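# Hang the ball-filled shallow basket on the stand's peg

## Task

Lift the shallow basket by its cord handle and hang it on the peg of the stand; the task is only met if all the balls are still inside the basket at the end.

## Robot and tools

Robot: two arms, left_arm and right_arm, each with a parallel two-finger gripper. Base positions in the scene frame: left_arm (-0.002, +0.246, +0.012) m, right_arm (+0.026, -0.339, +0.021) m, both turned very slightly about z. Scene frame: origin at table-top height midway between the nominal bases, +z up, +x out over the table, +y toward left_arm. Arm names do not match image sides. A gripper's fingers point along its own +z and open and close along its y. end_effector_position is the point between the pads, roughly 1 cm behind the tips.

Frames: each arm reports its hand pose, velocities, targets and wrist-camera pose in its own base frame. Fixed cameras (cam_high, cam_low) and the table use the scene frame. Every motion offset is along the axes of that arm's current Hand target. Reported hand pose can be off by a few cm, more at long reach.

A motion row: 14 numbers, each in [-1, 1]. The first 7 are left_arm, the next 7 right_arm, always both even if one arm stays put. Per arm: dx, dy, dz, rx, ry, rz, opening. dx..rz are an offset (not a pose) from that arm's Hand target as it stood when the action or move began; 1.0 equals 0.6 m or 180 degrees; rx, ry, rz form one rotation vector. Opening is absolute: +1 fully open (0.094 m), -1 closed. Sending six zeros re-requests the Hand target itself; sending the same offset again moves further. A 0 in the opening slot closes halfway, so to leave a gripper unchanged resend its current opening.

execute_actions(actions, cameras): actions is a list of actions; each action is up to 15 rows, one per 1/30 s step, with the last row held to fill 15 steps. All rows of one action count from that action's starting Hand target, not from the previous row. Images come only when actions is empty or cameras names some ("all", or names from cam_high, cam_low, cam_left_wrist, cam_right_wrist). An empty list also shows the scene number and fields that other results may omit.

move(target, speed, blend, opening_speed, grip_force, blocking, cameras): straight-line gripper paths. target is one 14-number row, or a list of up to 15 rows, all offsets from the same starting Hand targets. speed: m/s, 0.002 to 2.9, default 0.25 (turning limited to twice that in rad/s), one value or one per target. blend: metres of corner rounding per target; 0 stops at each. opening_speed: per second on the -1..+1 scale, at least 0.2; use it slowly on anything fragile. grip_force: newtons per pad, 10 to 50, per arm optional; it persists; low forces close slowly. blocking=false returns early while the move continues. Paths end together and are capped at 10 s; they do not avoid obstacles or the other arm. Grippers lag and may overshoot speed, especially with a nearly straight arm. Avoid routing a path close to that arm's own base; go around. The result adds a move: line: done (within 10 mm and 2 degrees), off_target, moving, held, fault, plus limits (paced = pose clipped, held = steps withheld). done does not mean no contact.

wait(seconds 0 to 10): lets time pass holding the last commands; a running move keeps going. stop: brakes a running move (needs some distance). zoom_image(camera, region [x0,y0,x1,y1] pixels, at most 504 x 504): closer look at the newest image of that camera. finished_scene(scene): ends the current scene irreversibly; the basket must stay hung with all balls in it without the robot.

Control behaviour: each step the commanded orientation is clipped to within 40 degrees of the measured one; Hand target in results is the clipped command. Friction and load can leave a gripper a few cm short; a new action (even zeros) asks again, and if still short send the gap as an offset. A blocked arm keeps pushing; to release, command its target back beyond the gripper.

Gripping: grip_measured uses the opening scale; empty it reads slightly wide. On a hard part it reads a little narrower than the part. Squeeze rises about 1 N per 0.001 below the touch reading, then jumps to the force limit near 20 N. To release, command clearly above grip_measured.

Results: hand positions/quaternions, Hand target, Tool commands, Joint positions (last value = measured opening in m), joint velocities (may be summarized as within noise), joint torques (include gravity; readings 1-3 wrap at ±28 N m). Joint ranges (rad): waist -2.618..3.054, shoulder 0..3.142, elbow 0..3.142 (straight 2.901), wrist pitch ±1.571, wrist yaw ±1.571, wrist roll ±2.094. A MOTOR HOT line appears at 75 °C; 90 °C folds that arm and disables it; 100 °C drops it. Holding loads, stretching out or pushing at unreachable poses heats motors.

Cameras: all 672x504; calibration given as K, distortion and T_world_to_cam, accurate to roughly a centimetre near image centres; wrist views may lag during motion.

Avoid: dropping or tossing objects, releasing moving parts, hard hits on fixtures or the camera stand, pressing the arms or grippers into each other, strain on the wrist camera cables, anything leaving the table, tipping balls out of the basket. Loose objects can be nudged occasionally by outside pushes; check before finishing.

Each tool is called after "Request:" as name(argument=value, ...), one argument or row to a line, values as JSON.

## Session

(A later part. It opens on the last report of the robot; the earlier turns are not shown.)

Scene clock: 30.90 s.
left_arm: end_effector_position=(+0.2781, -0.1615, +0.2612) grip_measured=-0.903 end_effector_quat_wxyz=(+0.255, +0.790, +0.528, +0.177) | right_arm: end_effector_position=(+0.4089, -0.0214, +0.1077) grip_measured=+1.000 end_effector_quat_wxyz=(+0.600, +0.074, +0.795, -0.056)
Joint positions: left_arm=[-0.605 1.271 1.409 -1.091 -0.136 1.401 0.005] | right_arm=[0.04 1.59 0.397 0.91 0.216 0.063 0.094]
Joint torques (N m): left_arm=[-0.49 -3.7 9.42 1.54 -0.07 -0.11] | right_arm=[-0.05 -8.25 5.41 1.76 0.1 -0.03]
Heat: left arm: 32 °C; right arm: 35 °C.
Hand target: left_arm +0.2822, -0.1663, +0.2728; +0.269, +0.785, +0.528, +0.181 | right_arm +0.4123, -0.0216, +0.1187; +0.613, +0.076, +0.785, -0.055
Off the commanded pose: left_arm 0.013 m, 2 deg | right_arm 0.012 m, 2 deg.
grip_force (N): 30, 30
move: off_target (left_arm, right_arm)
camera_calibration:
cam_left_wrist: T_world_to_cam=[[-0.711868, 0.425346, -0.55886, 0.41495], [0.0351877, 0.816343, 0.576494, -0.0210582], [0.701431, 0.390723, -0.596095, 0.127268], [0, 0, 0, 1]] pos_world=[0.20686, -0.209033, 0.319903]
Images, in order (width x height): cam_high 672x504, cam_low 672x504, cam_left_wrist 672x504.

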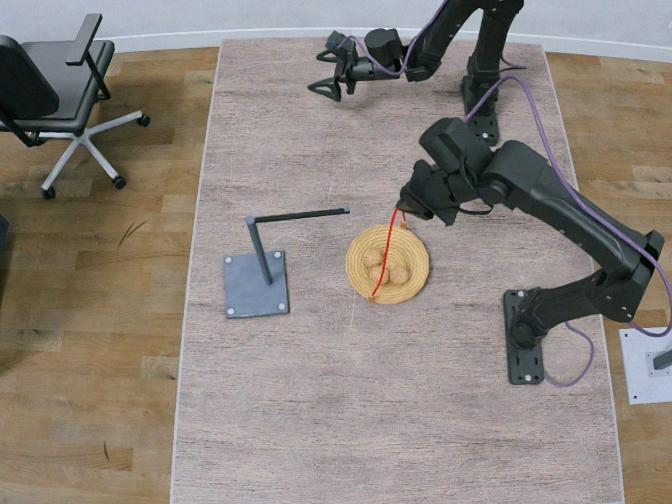

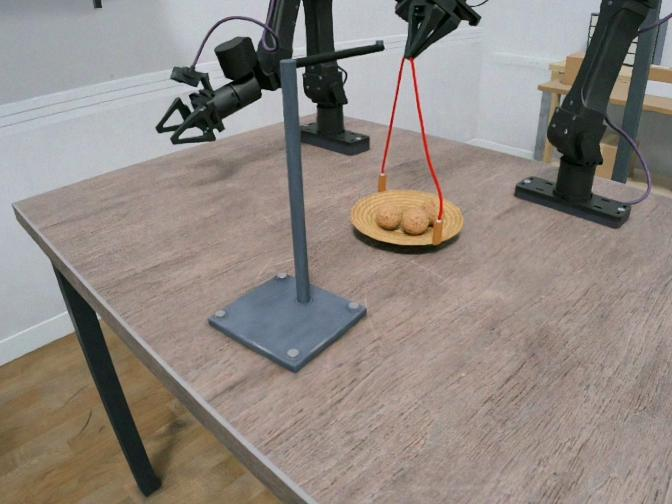

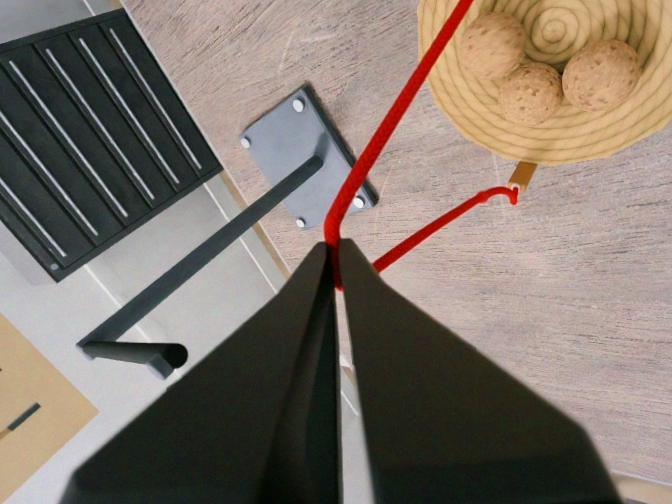

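Request:
move(
  target=[0,0.01,-0.013,0,0,0,-1,0,0,0,0,0,0,1],
  speed=0.02,
  cameras=["cam_high","cam_left_wrist","cam_low"],
)

Request:
zoom_image(
  camera="cam_low",
  region=[340, 60, 540, 260],
)

Request:
zoom_image(
  camera="cam_high",
  region=[320, 160, 470, 320],
)

Scene clock: 32.83 s.
left_arm: end_effector_position=(+0.2758, -0.1599, +0.2665) grip_measured=-0.903 end_effector_quat_wxyz=(+0.245, +0.793, +0.530, +0.174) | right_arm: end_effector_position=(+0.4089, -0.0214, +0.1077) grip_measured=+1.000 end_effector_quat_wxyz=(+0.600, +0.074, +0.795, -0.056)
Joint positions: left_arm=[-0.605 1.289 1.457 -1.142 -0.136 1.401 0.005] | right_arm=[0.04 1.59 0.397 0.91 0.216 0.063 0.094]
Joint torques (N m): left_arm=[-0.47 -4.05 9.81 1.63 -0.07 -0.1] | right_arm=[0.2 -8.31 5.39 1.76 0.05 -0.03]
Heat: left arm: 32 °C; right arm: 35 °C.
Hand target: left_arm +0.2821, -0.1663, +0.2827; +0.269, +0.785, +0.528, +0.181 | right_arm +0.4123, -0.0216, +0.1187; +0.613, +0.076, +0.785, -0.055
Off the commanded pose: left_arm 0.019 m, 3 deg | right_arm 0.012 m, 2 deg.
grip_force (N): 30, 30
move: off_target (left_arm, right_arm)
camera_calibration:
cam_left_wrist: T_world_to_cam=[[-0.721509, 0.432101, -0.54103, 0.414643], [0.0454267, 0.809235, 0.585726, -0.0317662], [0.690913, 0.39803, -0.603499, 0.137396], [0, 0, 0, 1]] pos_world=[0.205683, -0.208149, 0.325859]
Images, in order (width x height): cam_high 672x504, cam_low 672x504, cam_left_wrist 672x504.

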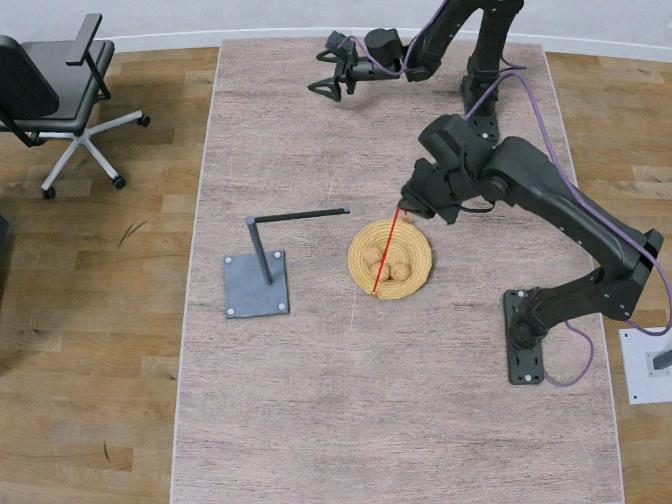

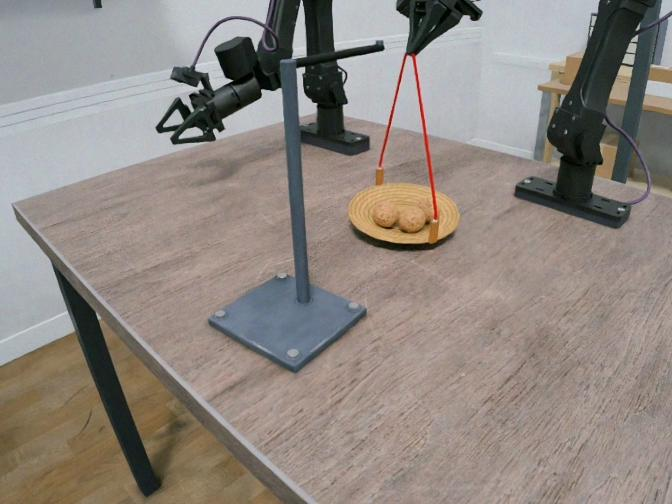

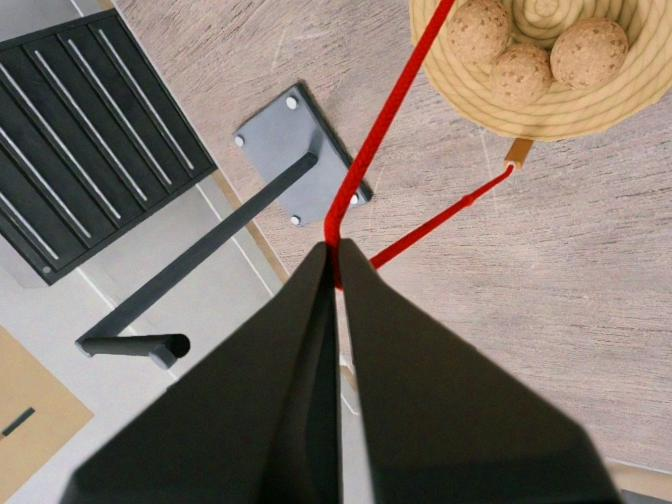

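Scaled by 2.520.

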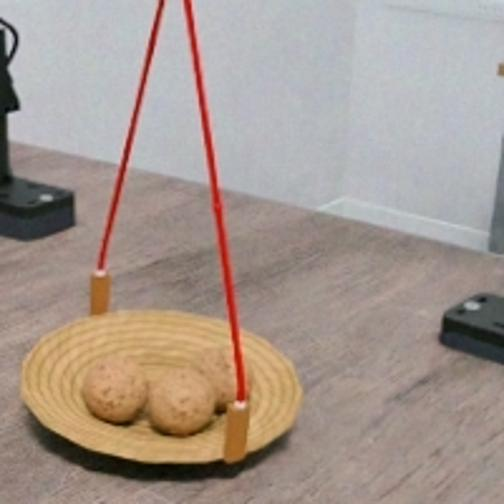

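Scaled by 3.150.

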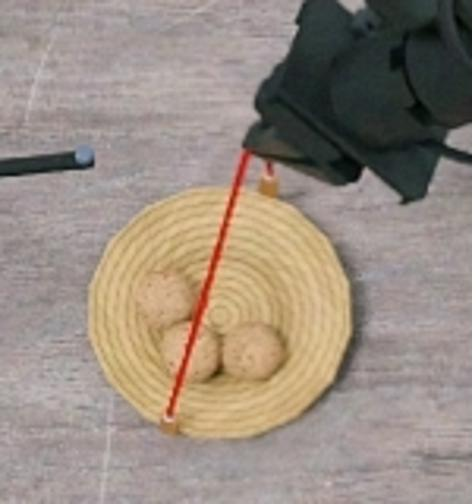

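Request:
move(
  target=[0,0.025,-0.032,0,0,0,-1,0,0,0,0,0,0,1],
  speed=0.02,
  cameras=["cam_high","cam_left_wrist","cam_low"],
)

Request:
zoom_image(
  camera="cam_low",
  region=[340, 60, 540, 260],
)

Request:
zoom_image(
  camera="cam_high",
  region=[320, 160, 470, 320],
)

Scene clock: 34.83 s.
left_arm: end_effector_position=(+0.2762, -0.1602, +0.2912) grip_measured=-0.903 end_effector_quat_wxyz=(+0.245, +0.794, +0.530, +0.173) | right_arm: end_effector_position=(+0.4089, -0.0214, +0.1077) grip_measured=+1.000 end_effector_quat_wxyz=(+0.600, +0.074, +0.795, -0.056)
Joint positions: left_arm=[-0.605 1.334 1.599 -1.241 -0.136 1.401 0.005] | right_arm=[0.04 1.59 0.397 0.91 0.216 0.063 0.094]
Joint torques (N m): left_arm=[-0.47 -4.22 9.48 1.65 -0.08 -0.1] | right_arm=[-0.2 -8.12 5.2 1.73 0.03 -0.02]
Heat: left arm: 33 °C; right arm: 35 °C.
Hand target: left_arm +0.2822, -0.1663, +0.3070; +0.269, +0.785, +0.528, +0.181 | right_arm +0.4123, -0.0216, +0.1187; +0.613, +0.076, +0.785, -0.055
Off the commanded pose: left_arm 0.018 m, 3 deg | right_arm 0.012 m, 2 deg.
grip_force (N): 30, 30
move: off_target (left_arm, right_arm)
camera_calibration:
cam_left_wrist: T_world_to_cam=[[-0.722409, 0.432639, -0.539397, 0.428203], [0.0463222, 0.808605, 0.586526, -0.0466607], [0.689913, 0.398726, -0.604184, 0.152794], [0, 0, 0, 1]] pos_world=[0.206085, -0.20845, 0.350655]
Images, in order (width x height): cam_high 672x504, cam_low 672x504, cam_left_wrist 672x504.

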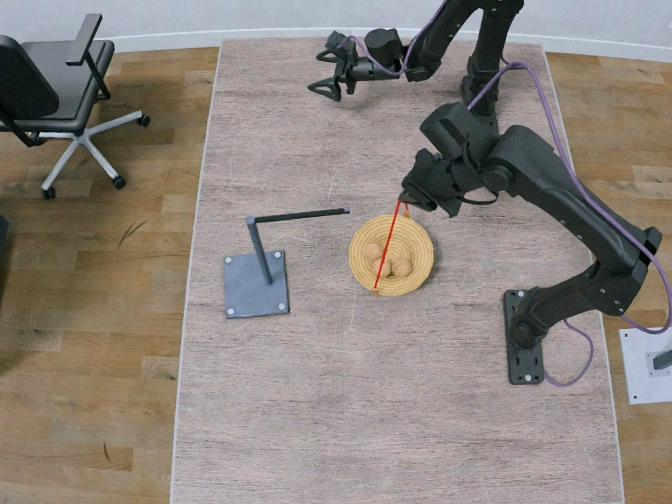

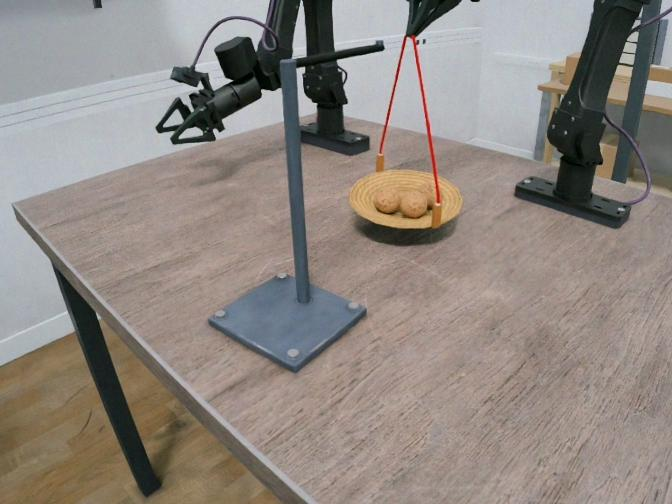

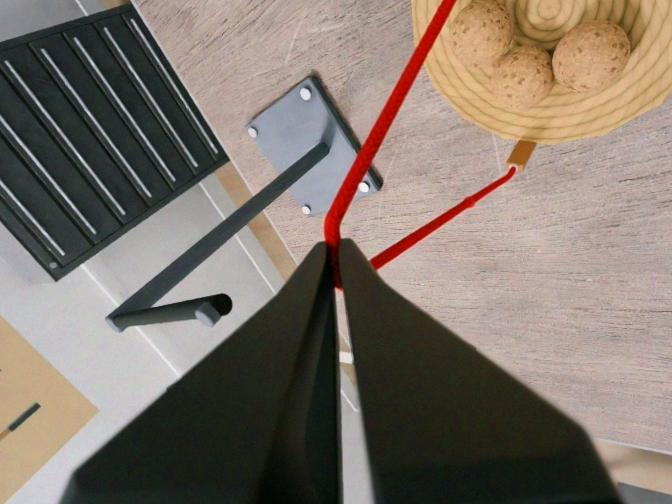

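Scaled by 2.520.

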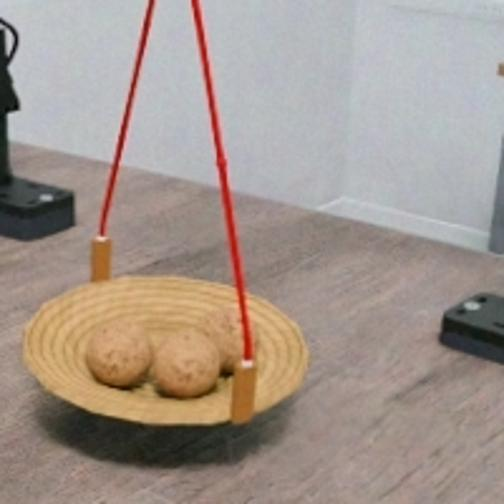

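Scaled by 3.150.

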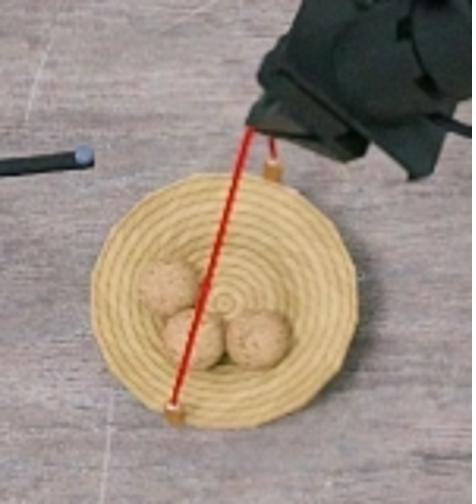

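Request:
move(
  target=[0.0305,0.0867,-0.0615,0,0.0988,-0.1273,-1,0,0,0,0,0,0,1],
  speed=0.06,
  cameras=["cam_high","cam_left_wrist","cam_low"],
)

Request:
zoom_image(
  camera="cam_low",
  region=[270, 0, 520, 250],
)

Request:
zoom_image(
  camera="cam_high",
  region=[300, 140, 470, 320],
)

Scene clock: 40.43 s.
left_arm: end_effector_position=(+0.3007, -0.1538, +0.3562) grip_measured=-0.903 end_effector_quat_wxyz=(+0.229, +0.640, +0.693, +0.240) | right_arm: end_effector_position=(+0.4089, -0.0214, +0.1077) grip_measured=+1.000 end_effector_quat_wxyz=(+0.600, +0.074, +0.795, -0.056)
Joint positions: left_arm=[-0.711 1.614 2.143 -1.579 -0.453 0.901 0.005] | right_arm=[0.04 1.59 0.397 0.91 0.216 0.063 0.094]
Joint torques (N m): left_arm=[-0.49 -5.61 7.91 1.5 -0.43 -0.13] | right_arm=[0.12 -8.18 5.42 1.75 0.03 -0.05]
Heat: left arm: 33 °C; right arm: 35 °C.
Hand target: left_arm +0.3061, -0.1563, +0.3681; +0.215, +0.627, +0.708, +0.243 | right_arm +0.4123, -0.0216, +0.1187; +0.613, +0.076, +0.785, -0.055
Off the commanded pose: left_arm 0.013 m, 3 deg | right_arm 0.012 m, 2 deg.
joint read past its limit (left arm) — joint 4 (wrist pitch), lower limit.
joint sent to its limit (left arm) — joint 4 (wrist pitch), lower limit. The joint targets are off in orientation, not in position.
grip_force (N): 30, 30
move: off_target (left_arm, right_arm)
camera_calibration:
cam_left_wrist: T_world_to_cam=[[-0.800258, 0.0499639, -0.59757, 0.463457], [-0.360741, 0.755922, 0.546304, 0.0375864], [0.479012, 0.652752, -0.586909, 0.26887], [0, 0, 0, 1]] pos_world=[0.255652, -0.227074, 0.414217]
Images, in order (width x height): cam_high 672x504, cam_low 672x504, cam_left_wrist 672x504.

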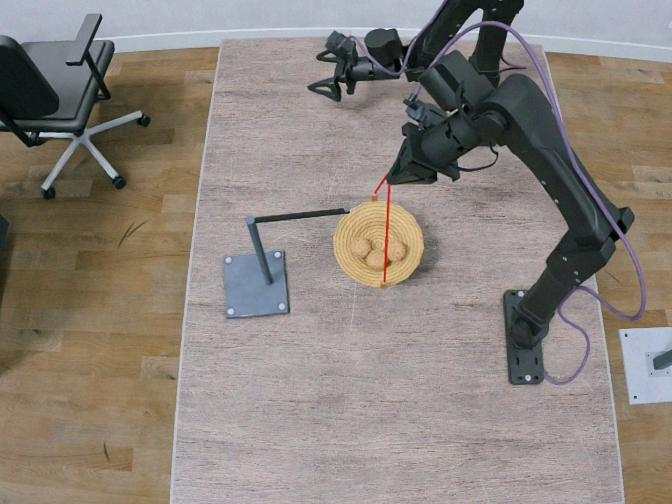

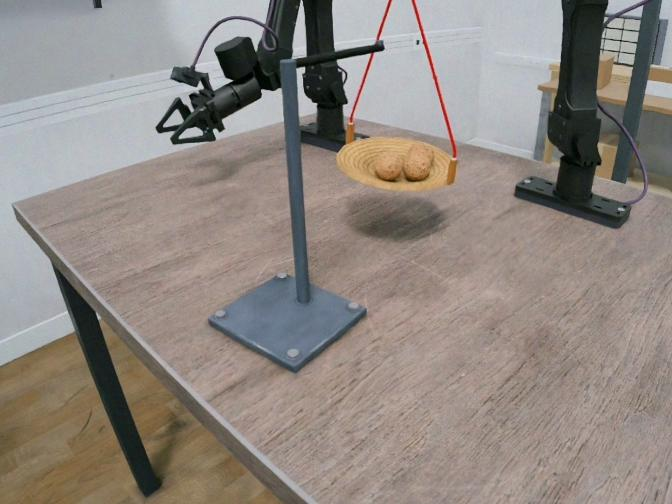

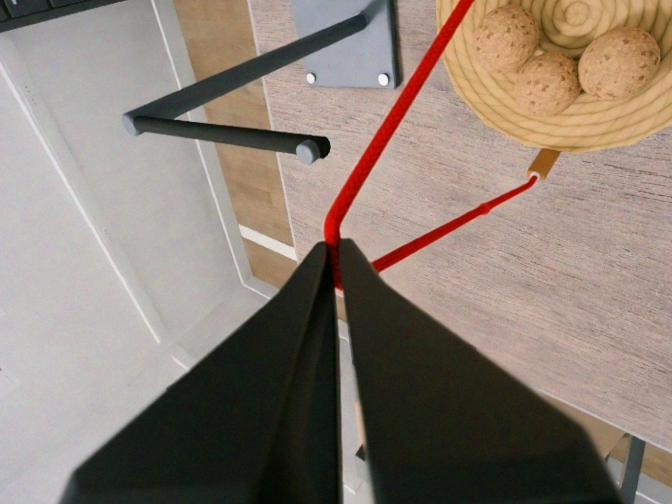

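Scaled by 2.016.

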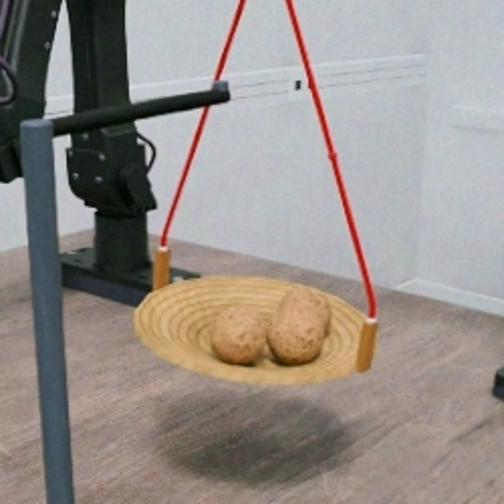

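Scaled by 2.800.

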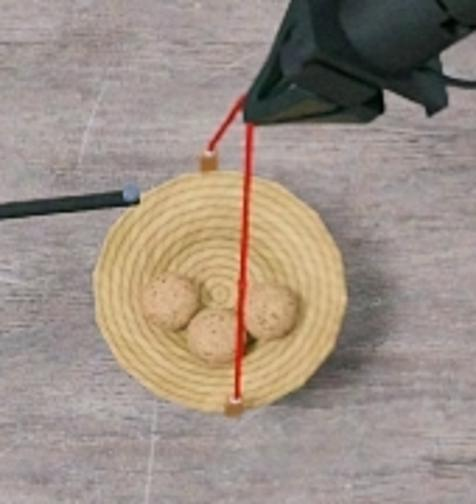

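Request:
move(
  target=[0.0212,0.0312,0.0243,0,0,0,-1,0,0,0,0,0,0,1],
  speed=0.06,
  cameras=["cam_high","cam_left_wrist","cam_low"],
)

Request:
zoom_image(
  camera="cam_high",
  region=[300, 140, 470, 320],
)

Scene clock: 42.23 s.
left_arm: end_effector_position=(+0.3221, -0.1389, +0.3572) grip_measured=-0.903 end_effector_quat_wxyz=(+0.219, +0.633, +0.701, +0.243) | right_arm: end_effector_position=(+0.4089, -0.0214, +0.1077) grip_measured=+1.000 end_effector_quat_wxyz=(+0.600, +0.074, +0.795, -0.056)
Joint positions: left_arm=[-0.623 1.665 2.208 -1.581 -0.423 0.963 0.005] | right_arm=[0.04 1.59 0.397 0.91 0.216 0.063 0.094]
Joint torques (N m): left_arm=[0.27 -6.09 7.88 1.55 -0.27 0.02] | right_arm=[0.12 -8.13 5.18 1.76 0.07 -0.04]
Heat: left arm: 33 °C; right arm: 35 °C.
Hand target: left_arm +0.3281, -0.1408, +0.3681; +0.215, +0.627, +0.708, +0.243 | right_arm +0.4123, -0.0216, +0.1187; +0.613, +0.076, +0.785, -0.055
Off the commanded pose: left_arm 0.013 m, 1 deg | right_arm 0.012 m, 2 deg.
joint read past its limit (left arm) — joint 4 (wrist pitch), lower limit.
joint sent to its limit (left arm) — joint 4 (wrist pitch), lower limit. The joint targets are off in orientation, not in position.
grip_force (N): 30, 30
move: off_target (left_arm, right_arm)
camera_calibration:
cam_left_wrist: T_world_to_cam=[[-0.807067, 0.0365939, -0.589325, 0.47791], [-0.374133, 0.740457, 0.558344, 0.0313437], [0.456802, 0.671107, -0.583907, 0.258153], [0, 0, 0, 1]] pos_world=[0.279507, -0.213945, 0.414881]
Images, in order (width x height): cam_high 672x504, cam_low 672x504, cam_left_wrist 672x504.

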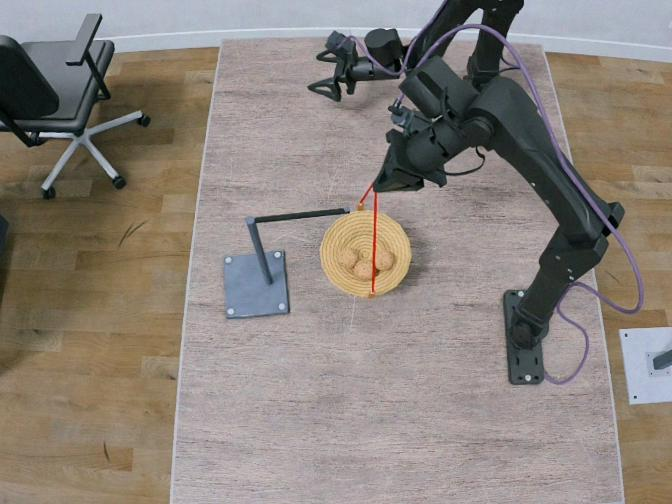

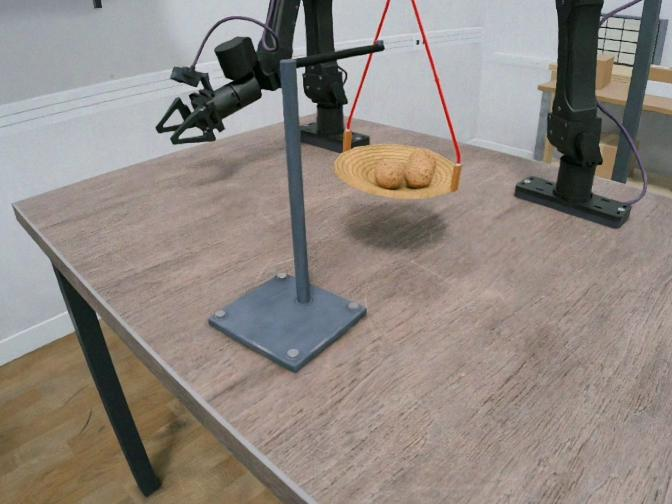

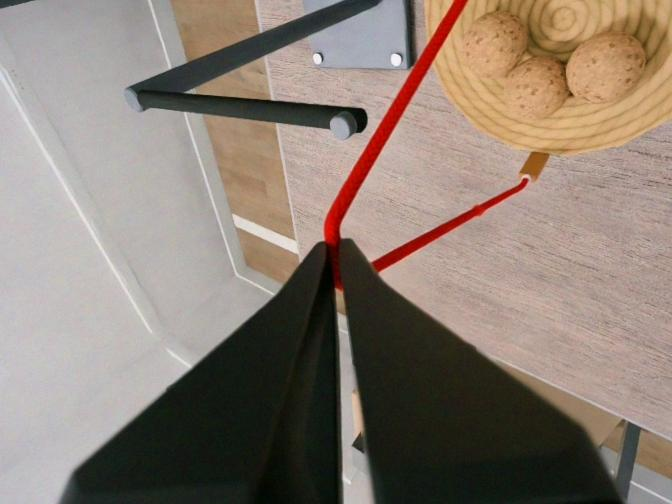

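Scaled by 2.800.

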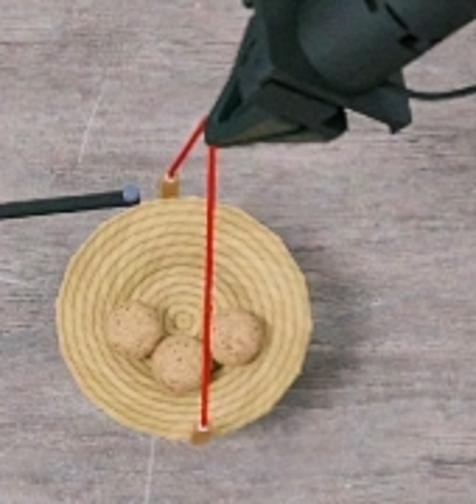

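Request:
move(
  target=[
    [0.004,0.04,0.031,0,0,0,-1,0,0,0,0,0,0,1],
    [0.003,0.117,0.091,0,0,0,-1,0,0,0,0,0,0,1],
  ],
  speed=0.05,
  blend=[0.02,0],
  cameras=["cam_high","cam_left_wrist","cam_low"],
)

Request:
zoom_image(
  camera="cam_high",
  region=[230, 140, 400, 320],
)

Request:
zoom_image(
  camera="cam_low",
  region=[270, 0, 470, 210],
)

Scene clock: 45.00 s.
left_arm: end_effector_position=(+0.4093, -0.1274, +0.3583) grip_measured=-0.903 end_effector_quat_wxyz=(+0.228, +0.630, +0.699, +0.250) | right_arm: end_effector_position=(+0.4089, -0.0214, +0.1077) grip_measured=+1.000 end_effector_quat_wxyz=(+0.600, +0.074, +0.795, -0.056)
Joint positions: left_arm=[-0.442 1.971 2.601 -1.585 -0.333 1.132 0.005] | right_arm=[0.04 1.59 0.397 0.91 0.216 0.063 0.094]
Joint torques (N m): left_arm=[0.36 -8.61 7.49 1.72 -0.15 0.05] | right_arm=[0.05 -8.06 5.45 1.75 0.06 -0.03]
Heat: left arm: 33 °C; right arm: 35 °C.
Hand target: left_arm +0.4162, -0.1282, +0.3680; +0.215, +0.627, +0.708, +0.243 | right_arm +0.4123, -0.0216, +0.1187; +0.613, +0.076, +0.785, -0.055
Off the commanded pose: left_arm 0.012 m, 2 deg | right_arm 0.012 m, 2 deg.
joint read past its limit (left arm) — joint 4 (wrist pitch), lower limit.
joint sent to its limit (left arm) — joint 4 (wrist pitch), lower limit. The joint targets are off in orientation, not in position.
grip_force (N): 30, 30
move: off_target (left_arm, right_arm); blend cut to 0.0153 m at target 1
camera_calibration:
cam_left_wrist: T_world_to_cam=[[-0.793066, 0.0351599, -0.60812, 0.549267], [-0.387174, 0.741625, 0.547803, 0.0641729], [0.470258, 0.669892, -0.574545, 0.202178], [0, 0, 0, 1]] pos_world=[0.365375, -0.202342, 0.415027]
Images, in order (width x height): cam_high 672x504, cam_low 672x504, cam_left_wrist 672x504.

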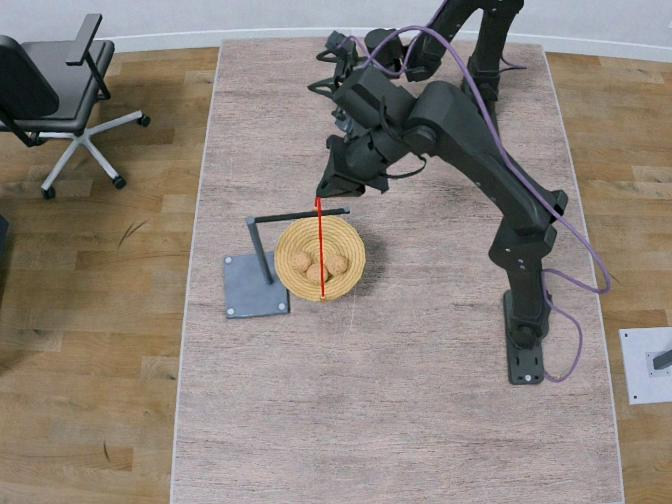

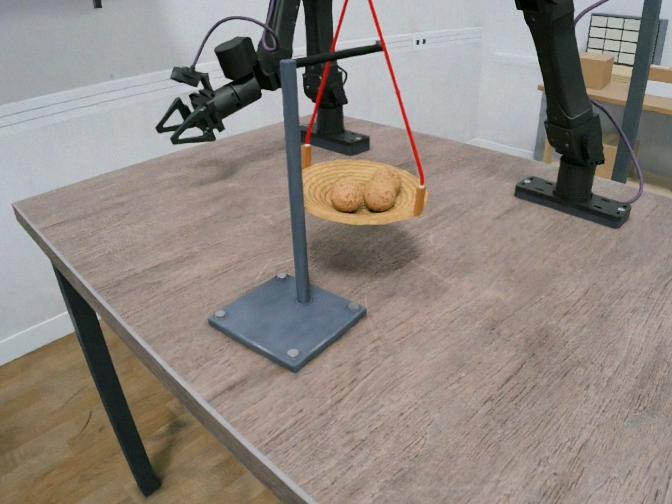

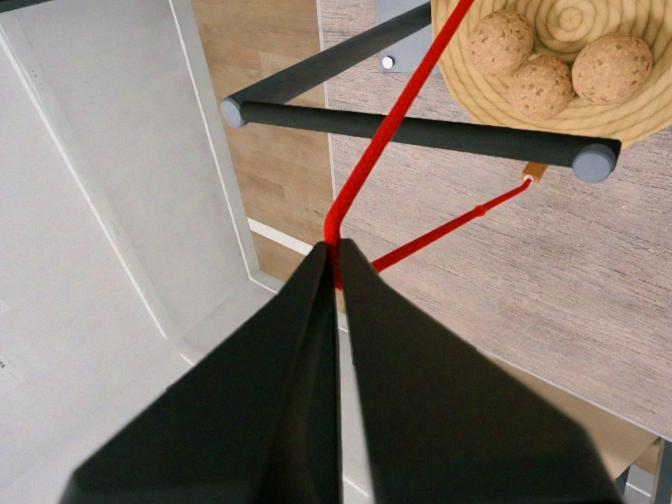

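Scaled by 2.800.

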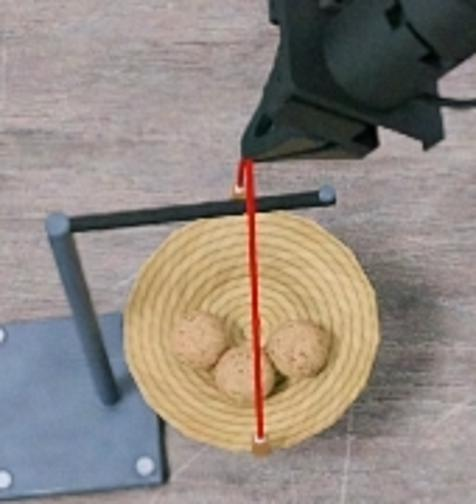

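Scaled by 2.400.

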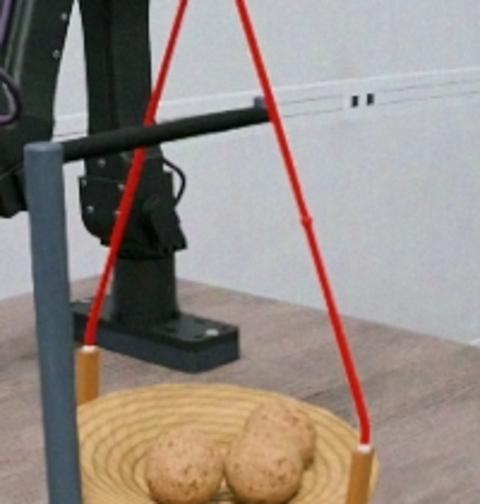

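Request:
zoom_image(
  camera="cam_low",
  region=[300, 20, 400, 90],
)

Scaled by 5.040.

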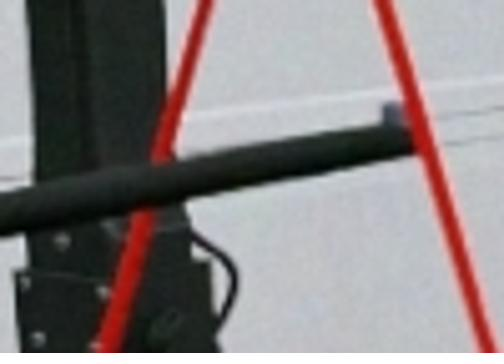

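Request:
move(
  target=[0,-0.0532,0.0684,0,0,0,-1,0,0,0,0,0,0,1],
  speed=0.04,
  cameras=["cam_high","cam_left_wrist","cam_low"],
)

Request:
zoom_image(
  camera="cam_high",
  region=[230, 140, 400, 320],
)

Request:
zoom_image(
  camera="cam_low",
  region=[270, 0, 430, 160],
)

Scene clock: 47.20 s.
left_arm: end_effector_position=(+0.4177, -0.1322, +0.2948) grip_measured=-0.904 end_effector_quat_wxyz=(+0.181, +0.645, +0.705, +0.233) | right_arm: end_effector_position=(+0.4089, -0.0214, +0.1077) grip_measured=+1.000 end_effector_quat_wxyz=(+0.600, +0.074, +0.795, -0.056)
Joint positions: left_arm=[-0.442 1.897 2.229 -1.393 -0.329 1.125 0.005] | right_arm=[0.04 1.59 0.397 0.91 0.216 0.063 0.094]
Joint torques (N m): left_arm=[0.47 -14.31 4.52 1.69 -0.16 -0.11] | right_arm=[0.14 -8.14 5.31 1.8 0.11 -0.07]
Heat: left arm: 33 °C; right arm: 35 °C.
Hand target: left_arm +0.4162, -0.1281, +0.3161; +0.215, +0.627, +0.708, +0.243 | right_arm +0.4123, -0.0216, +0.1187; +0.613, +0.076, +0.785, -0.055
Off the commanded pose: left_arm 0.022 m, 5 deg | right_arm 0.012 m, 2 deg.
grip_force (N): 30, 30
move: off_target (left_arm, right_arm)
camera_calibration:
cam_left_wrist: T_world_to_cam=[[-0.848778, 0.0539674, -0.525988, 0.5191], [-0.333013, 0.718129, 0.611059, 0.0613758], [0.410705, 0.693814, -0.59156, 0.198029], [0, 0, 0, 1]] pos_world=[0.379709, -0.209485, 0.352682]
Images, in order (width x height): cam_high 672x504, cam_low 672x504, cam_left_wrist 672x504.

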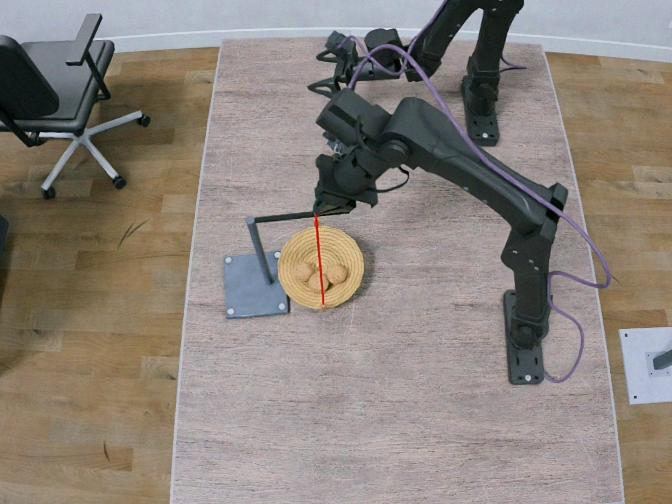

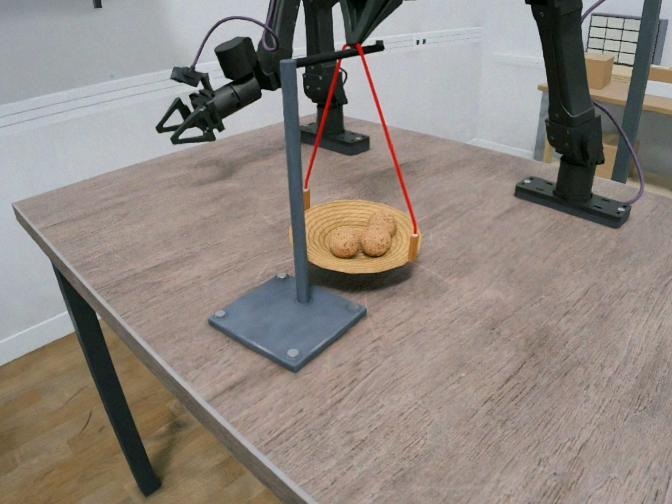

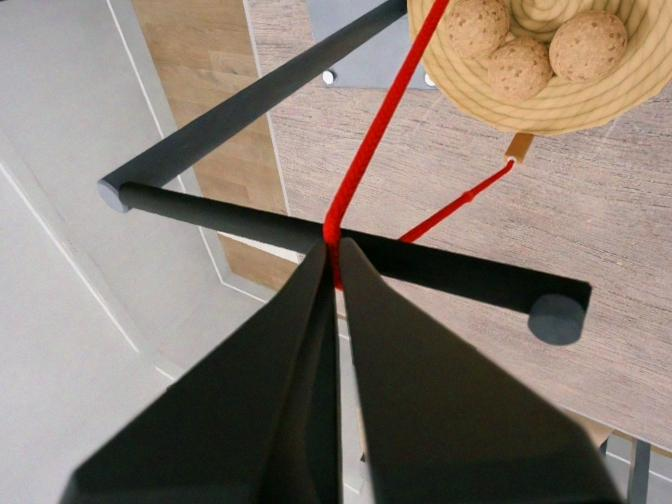

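Scaled by 2.800.

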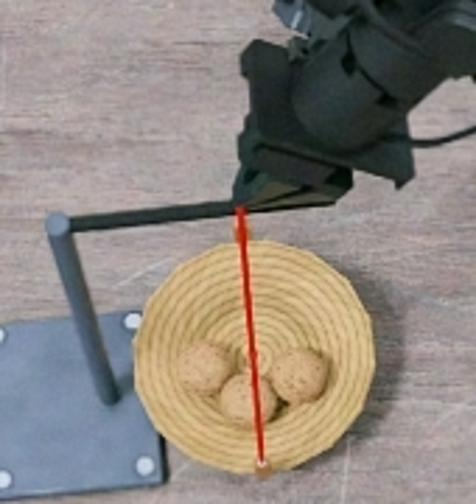

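Scaled by 3.150.

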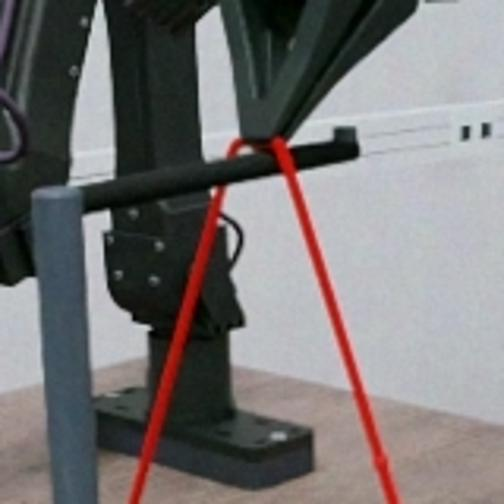

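Request:
move(
  target=[0,-0.003,0.004,0,0,0,-1,0,0,0,0,0,0,1],
  speed=0.02,
  cameras=["cam_left_wrist","cam_low"],
)

Request:
zoom_image(
  camera="cam_low",
  region=[310, 20, 400, 90],
)

Scene clock: 48.20 s.
left_arm: end_effector_position=(+0.4177, -0.1322, +0.2945) grip_measured=-0.904 end_effector_quat_wxyz=(+0.185, +0.643, +0.705, +0.234) | right_arm: end_effector_position=(+0.4089, -0.0214, +0.1077) grip_measured=+1.000 end_effector_quat_wxyz=(+0.600, +0.074, +0.795, -0.056)
Joint positions: left_arm=[-0.442 1.883 2.203 -1.372 -0.329 1.125 0.005] | right_arm=[0.04 1.59 0.397 0.91 0.216 0.063 0.094]
Joint torques (N m): left_arm=[0.49 -13.76 4.37 1.68 -0.16 -0.12] | right_arm=[0.14 -8.17 5.38 1.8 0.08 -0.07]
Heat: left arm: 33 °C; right arm: 35 °C.
Hand target: left_arm +0.4163, -0.1282, +0.3129; +0.215, +0.627, +0.708, +0.243 | right_arm +0.4123, -0.0216, +0.1187; +0.613, +0.076, +0.785, -0.055
Off the commanded pose: left_arm 0.019 m, 4 deg | right_arm 0.012 m, 2 deg.
grip_force (N): 30, 30
move: off_target (left_arm, right_arm)
camera_calibration:
cam_left_wrist: T_world_to_cam=[[-0.84457, 0.0515623, -0.532957, 0.518952], [-0.338123, 0.720429, 0.60552, 0.0656338], [0.41518, 0.691609, -0.591019, 0.19554], [0, 0, 0, 1]] pos_world=[0.3793, -0.20928, 0.352404]
Images, in order (width x height): cam_low 672x504, cam_left_wrist 672x504.

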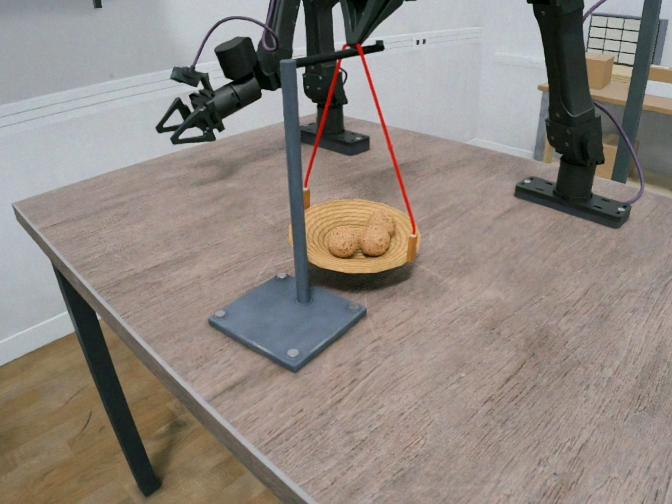

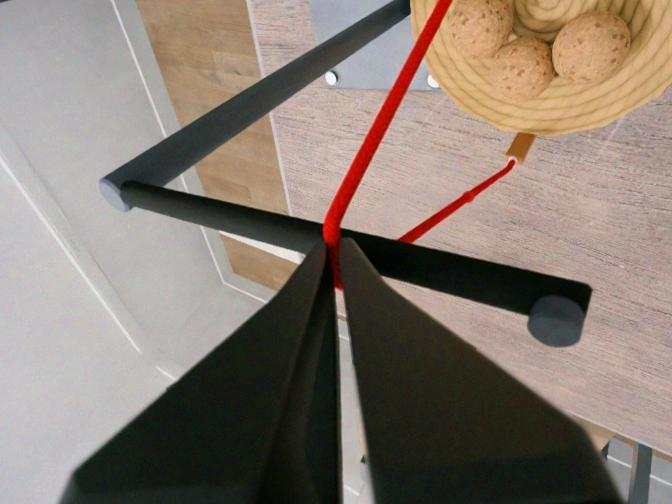

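Scaled by 5.600.

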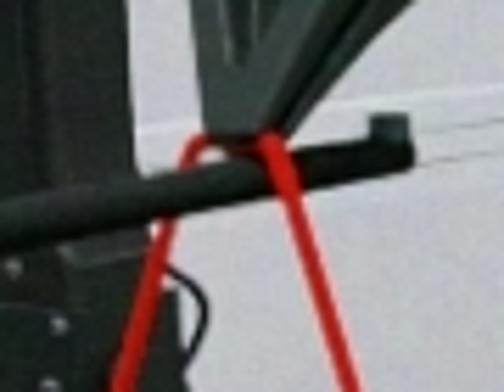

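Request:
move(
  target=[0,-0.007,0.009,0,0,0,-1,0,0,0,0,0,0,1],
  speed=0.02,
  cameras=["cam_left_wrist","cam_low"],
)

Request:
zoom_image(
  camera="cam_low",
  region=[310, 20, 400, 90],
)

Scene clock: 49.13 s.
left_arm: end_effector_position=(+0.4177, -0.1315, +0.2942) grip_measured=-0.904 end_effector_quat_wxyz=(+0.194, +0.640, +0.705, +0.238) | right_arm: end_effector_position=(+0.4089, -0.0214, +0.1077) grip_measured=+1.000 end_effector_quat_wxyz=(+0.600, +0.074, +0.795, -0.056)
Joint positions: left_arm=[-0.442 1.853 2.149 -1.328 -0.333 1.125 0.005] | right_arm=[0.04 1.59 0.397 0.91 0.216 0.063 0.094]
Joint torques (N m): left_arm=[0.42 -12.68 4.14 1.64 -0.13 -0.11] | right_arm=[0.12 -8.12 5.27 1.76 0 0.03]
Heat: left arm: 32 °C; right arm: 35 °C.
Hand target: left_arm +0.4162, -0.1282, +0.3062; +0.215, +0.627, +0.708, +0.243 | right_arm +0.4123, -0.0216, +0.1187; +0.613, +0.076, +0.785, -0.055
Off the commanded pose: left_arm 0.012 m, 3 deg | right_arm 0.012 m, 2 deg.
grip_force (N): 30, 30
move: off_target (left_arm, right_arm)
camera_calibration:
cam_left_wrist: T_world_to_cam=[[-0.834052, 0.0469283, -0.549686, 0.51863], [-0.351097, 0.723405, 0.594488, 0.0743641], [0.425544, 0.688827, -0.586881, 0.188924], [0, 0, 0, 1]] pos_world=[0.378278, -0.20827, 0.351751]
Images, in order (width x height): cam_low 672x504, cam_left_wrist 672x504.

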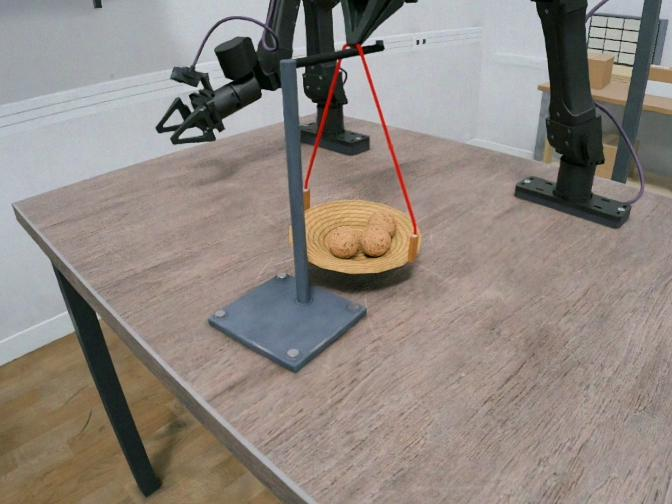

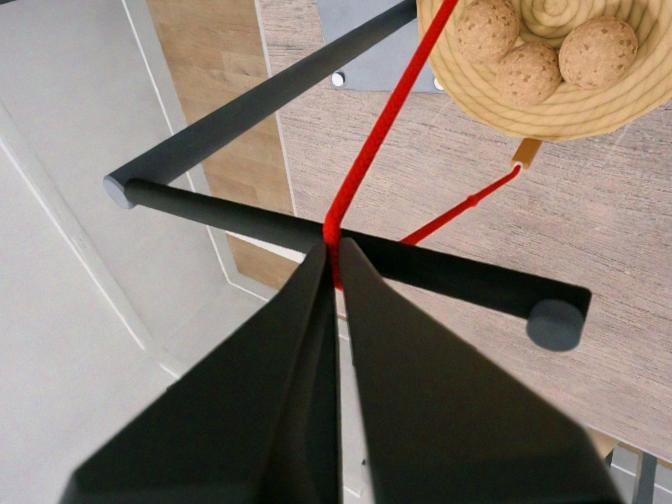

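Scaled by 5.600.

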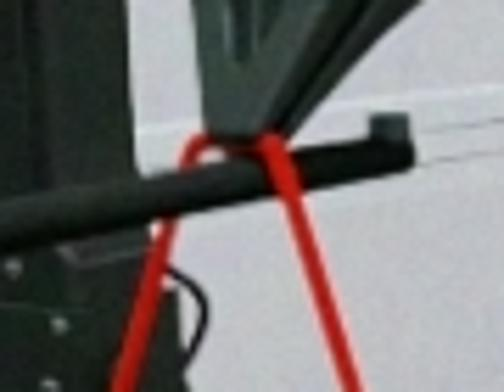

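Request:
move(
  target=[0,0.003,-0.004,0,0,0,-0.72,0,0,0,0,0,0,1],
  speed=0.02,
  opening_speed=0.2,
  cameras=["cam_left_wrist","cam_low"],
)

Request:
zoom_image(
  camera="cam_low",
  region=[310, 20, 400, 90],
)

Scene clock: 51.00 s.
left_arm: end_effector_position=(+0.4203, -0.1312, +0.2961) grip_measured=-0.723 end_effector_quat_wxyz=(+0.198, +0.637, +0.704, +0.243) | right_arm: end_effector_position=(+0.4089, -0.0214, +0.1077) grip_measured=+1.000 end_effector_quat_wxyz=(+0.600, +0.074, +0.795, -0.056)
Joint positions: left_arm=[-0.442 1.853 2.149 -1.316 -0.341 1.125 0.013] | right_arm=[0.04 1.59 0.397 0.91 0.216 0.063 0.094]
Joint torques (N m): left_arm=[0.47 -12.07 6.05 1.36 -0.05 -0.11] | right_arm=[-0.01 -8.06 5.48 1.76 0.08 -0.03]
Heat: left arm: 32 °C; right arm: 35 °C.
Hand target: left_arm +0.4162, -0.1282, +0.3093; +0.215, +0.627, +0.708, +0.243 | right_arm +0.4123, -0.0216, +0.1187; +0.613, +0.076, +0.785, -0.055
Off the commanded pose: left_arm 0.014 m, 2 deg | right_arm 0.012 m, 2 deg.
grip_force (N): 30, 30
move: off_target (left_arm, right_arm)
camera_calibration:
cam_left_wrist: T_world_to_cam=[[-0.826491, 0.0439667, -0.561231, 0.521684], [-0.362403, 0.721339, 0.590198, 0.07969], [0.430787, 0.691185, -0.580247, 0.184962], [0, 0, 0, 1]] pos_world=[0.380368, -0.208263, 0.353076]
Images, in order (width x height): cam_low 672x504, cam_left_wrist 672x504.

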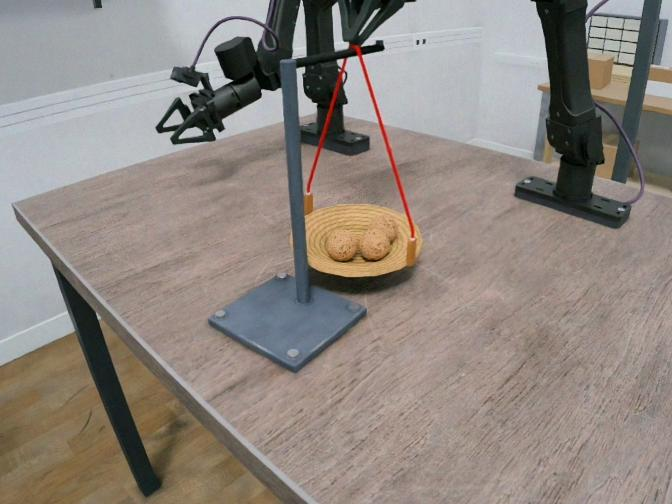

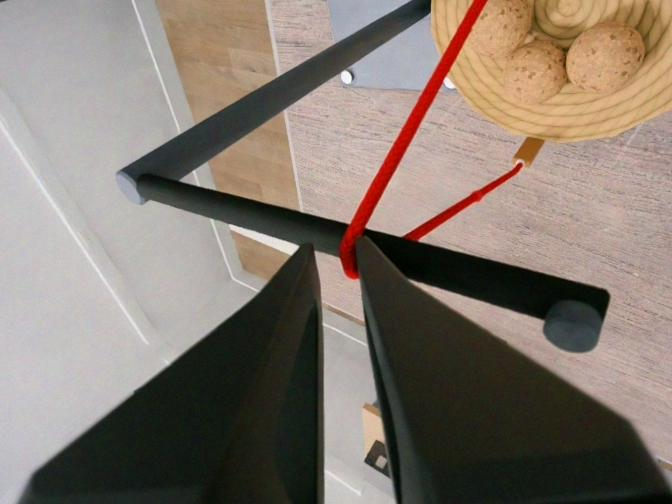

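Scaled by 5.600.

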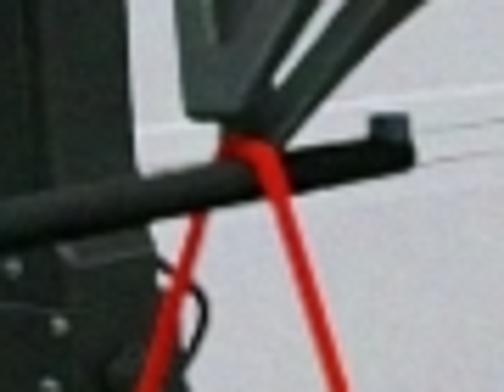

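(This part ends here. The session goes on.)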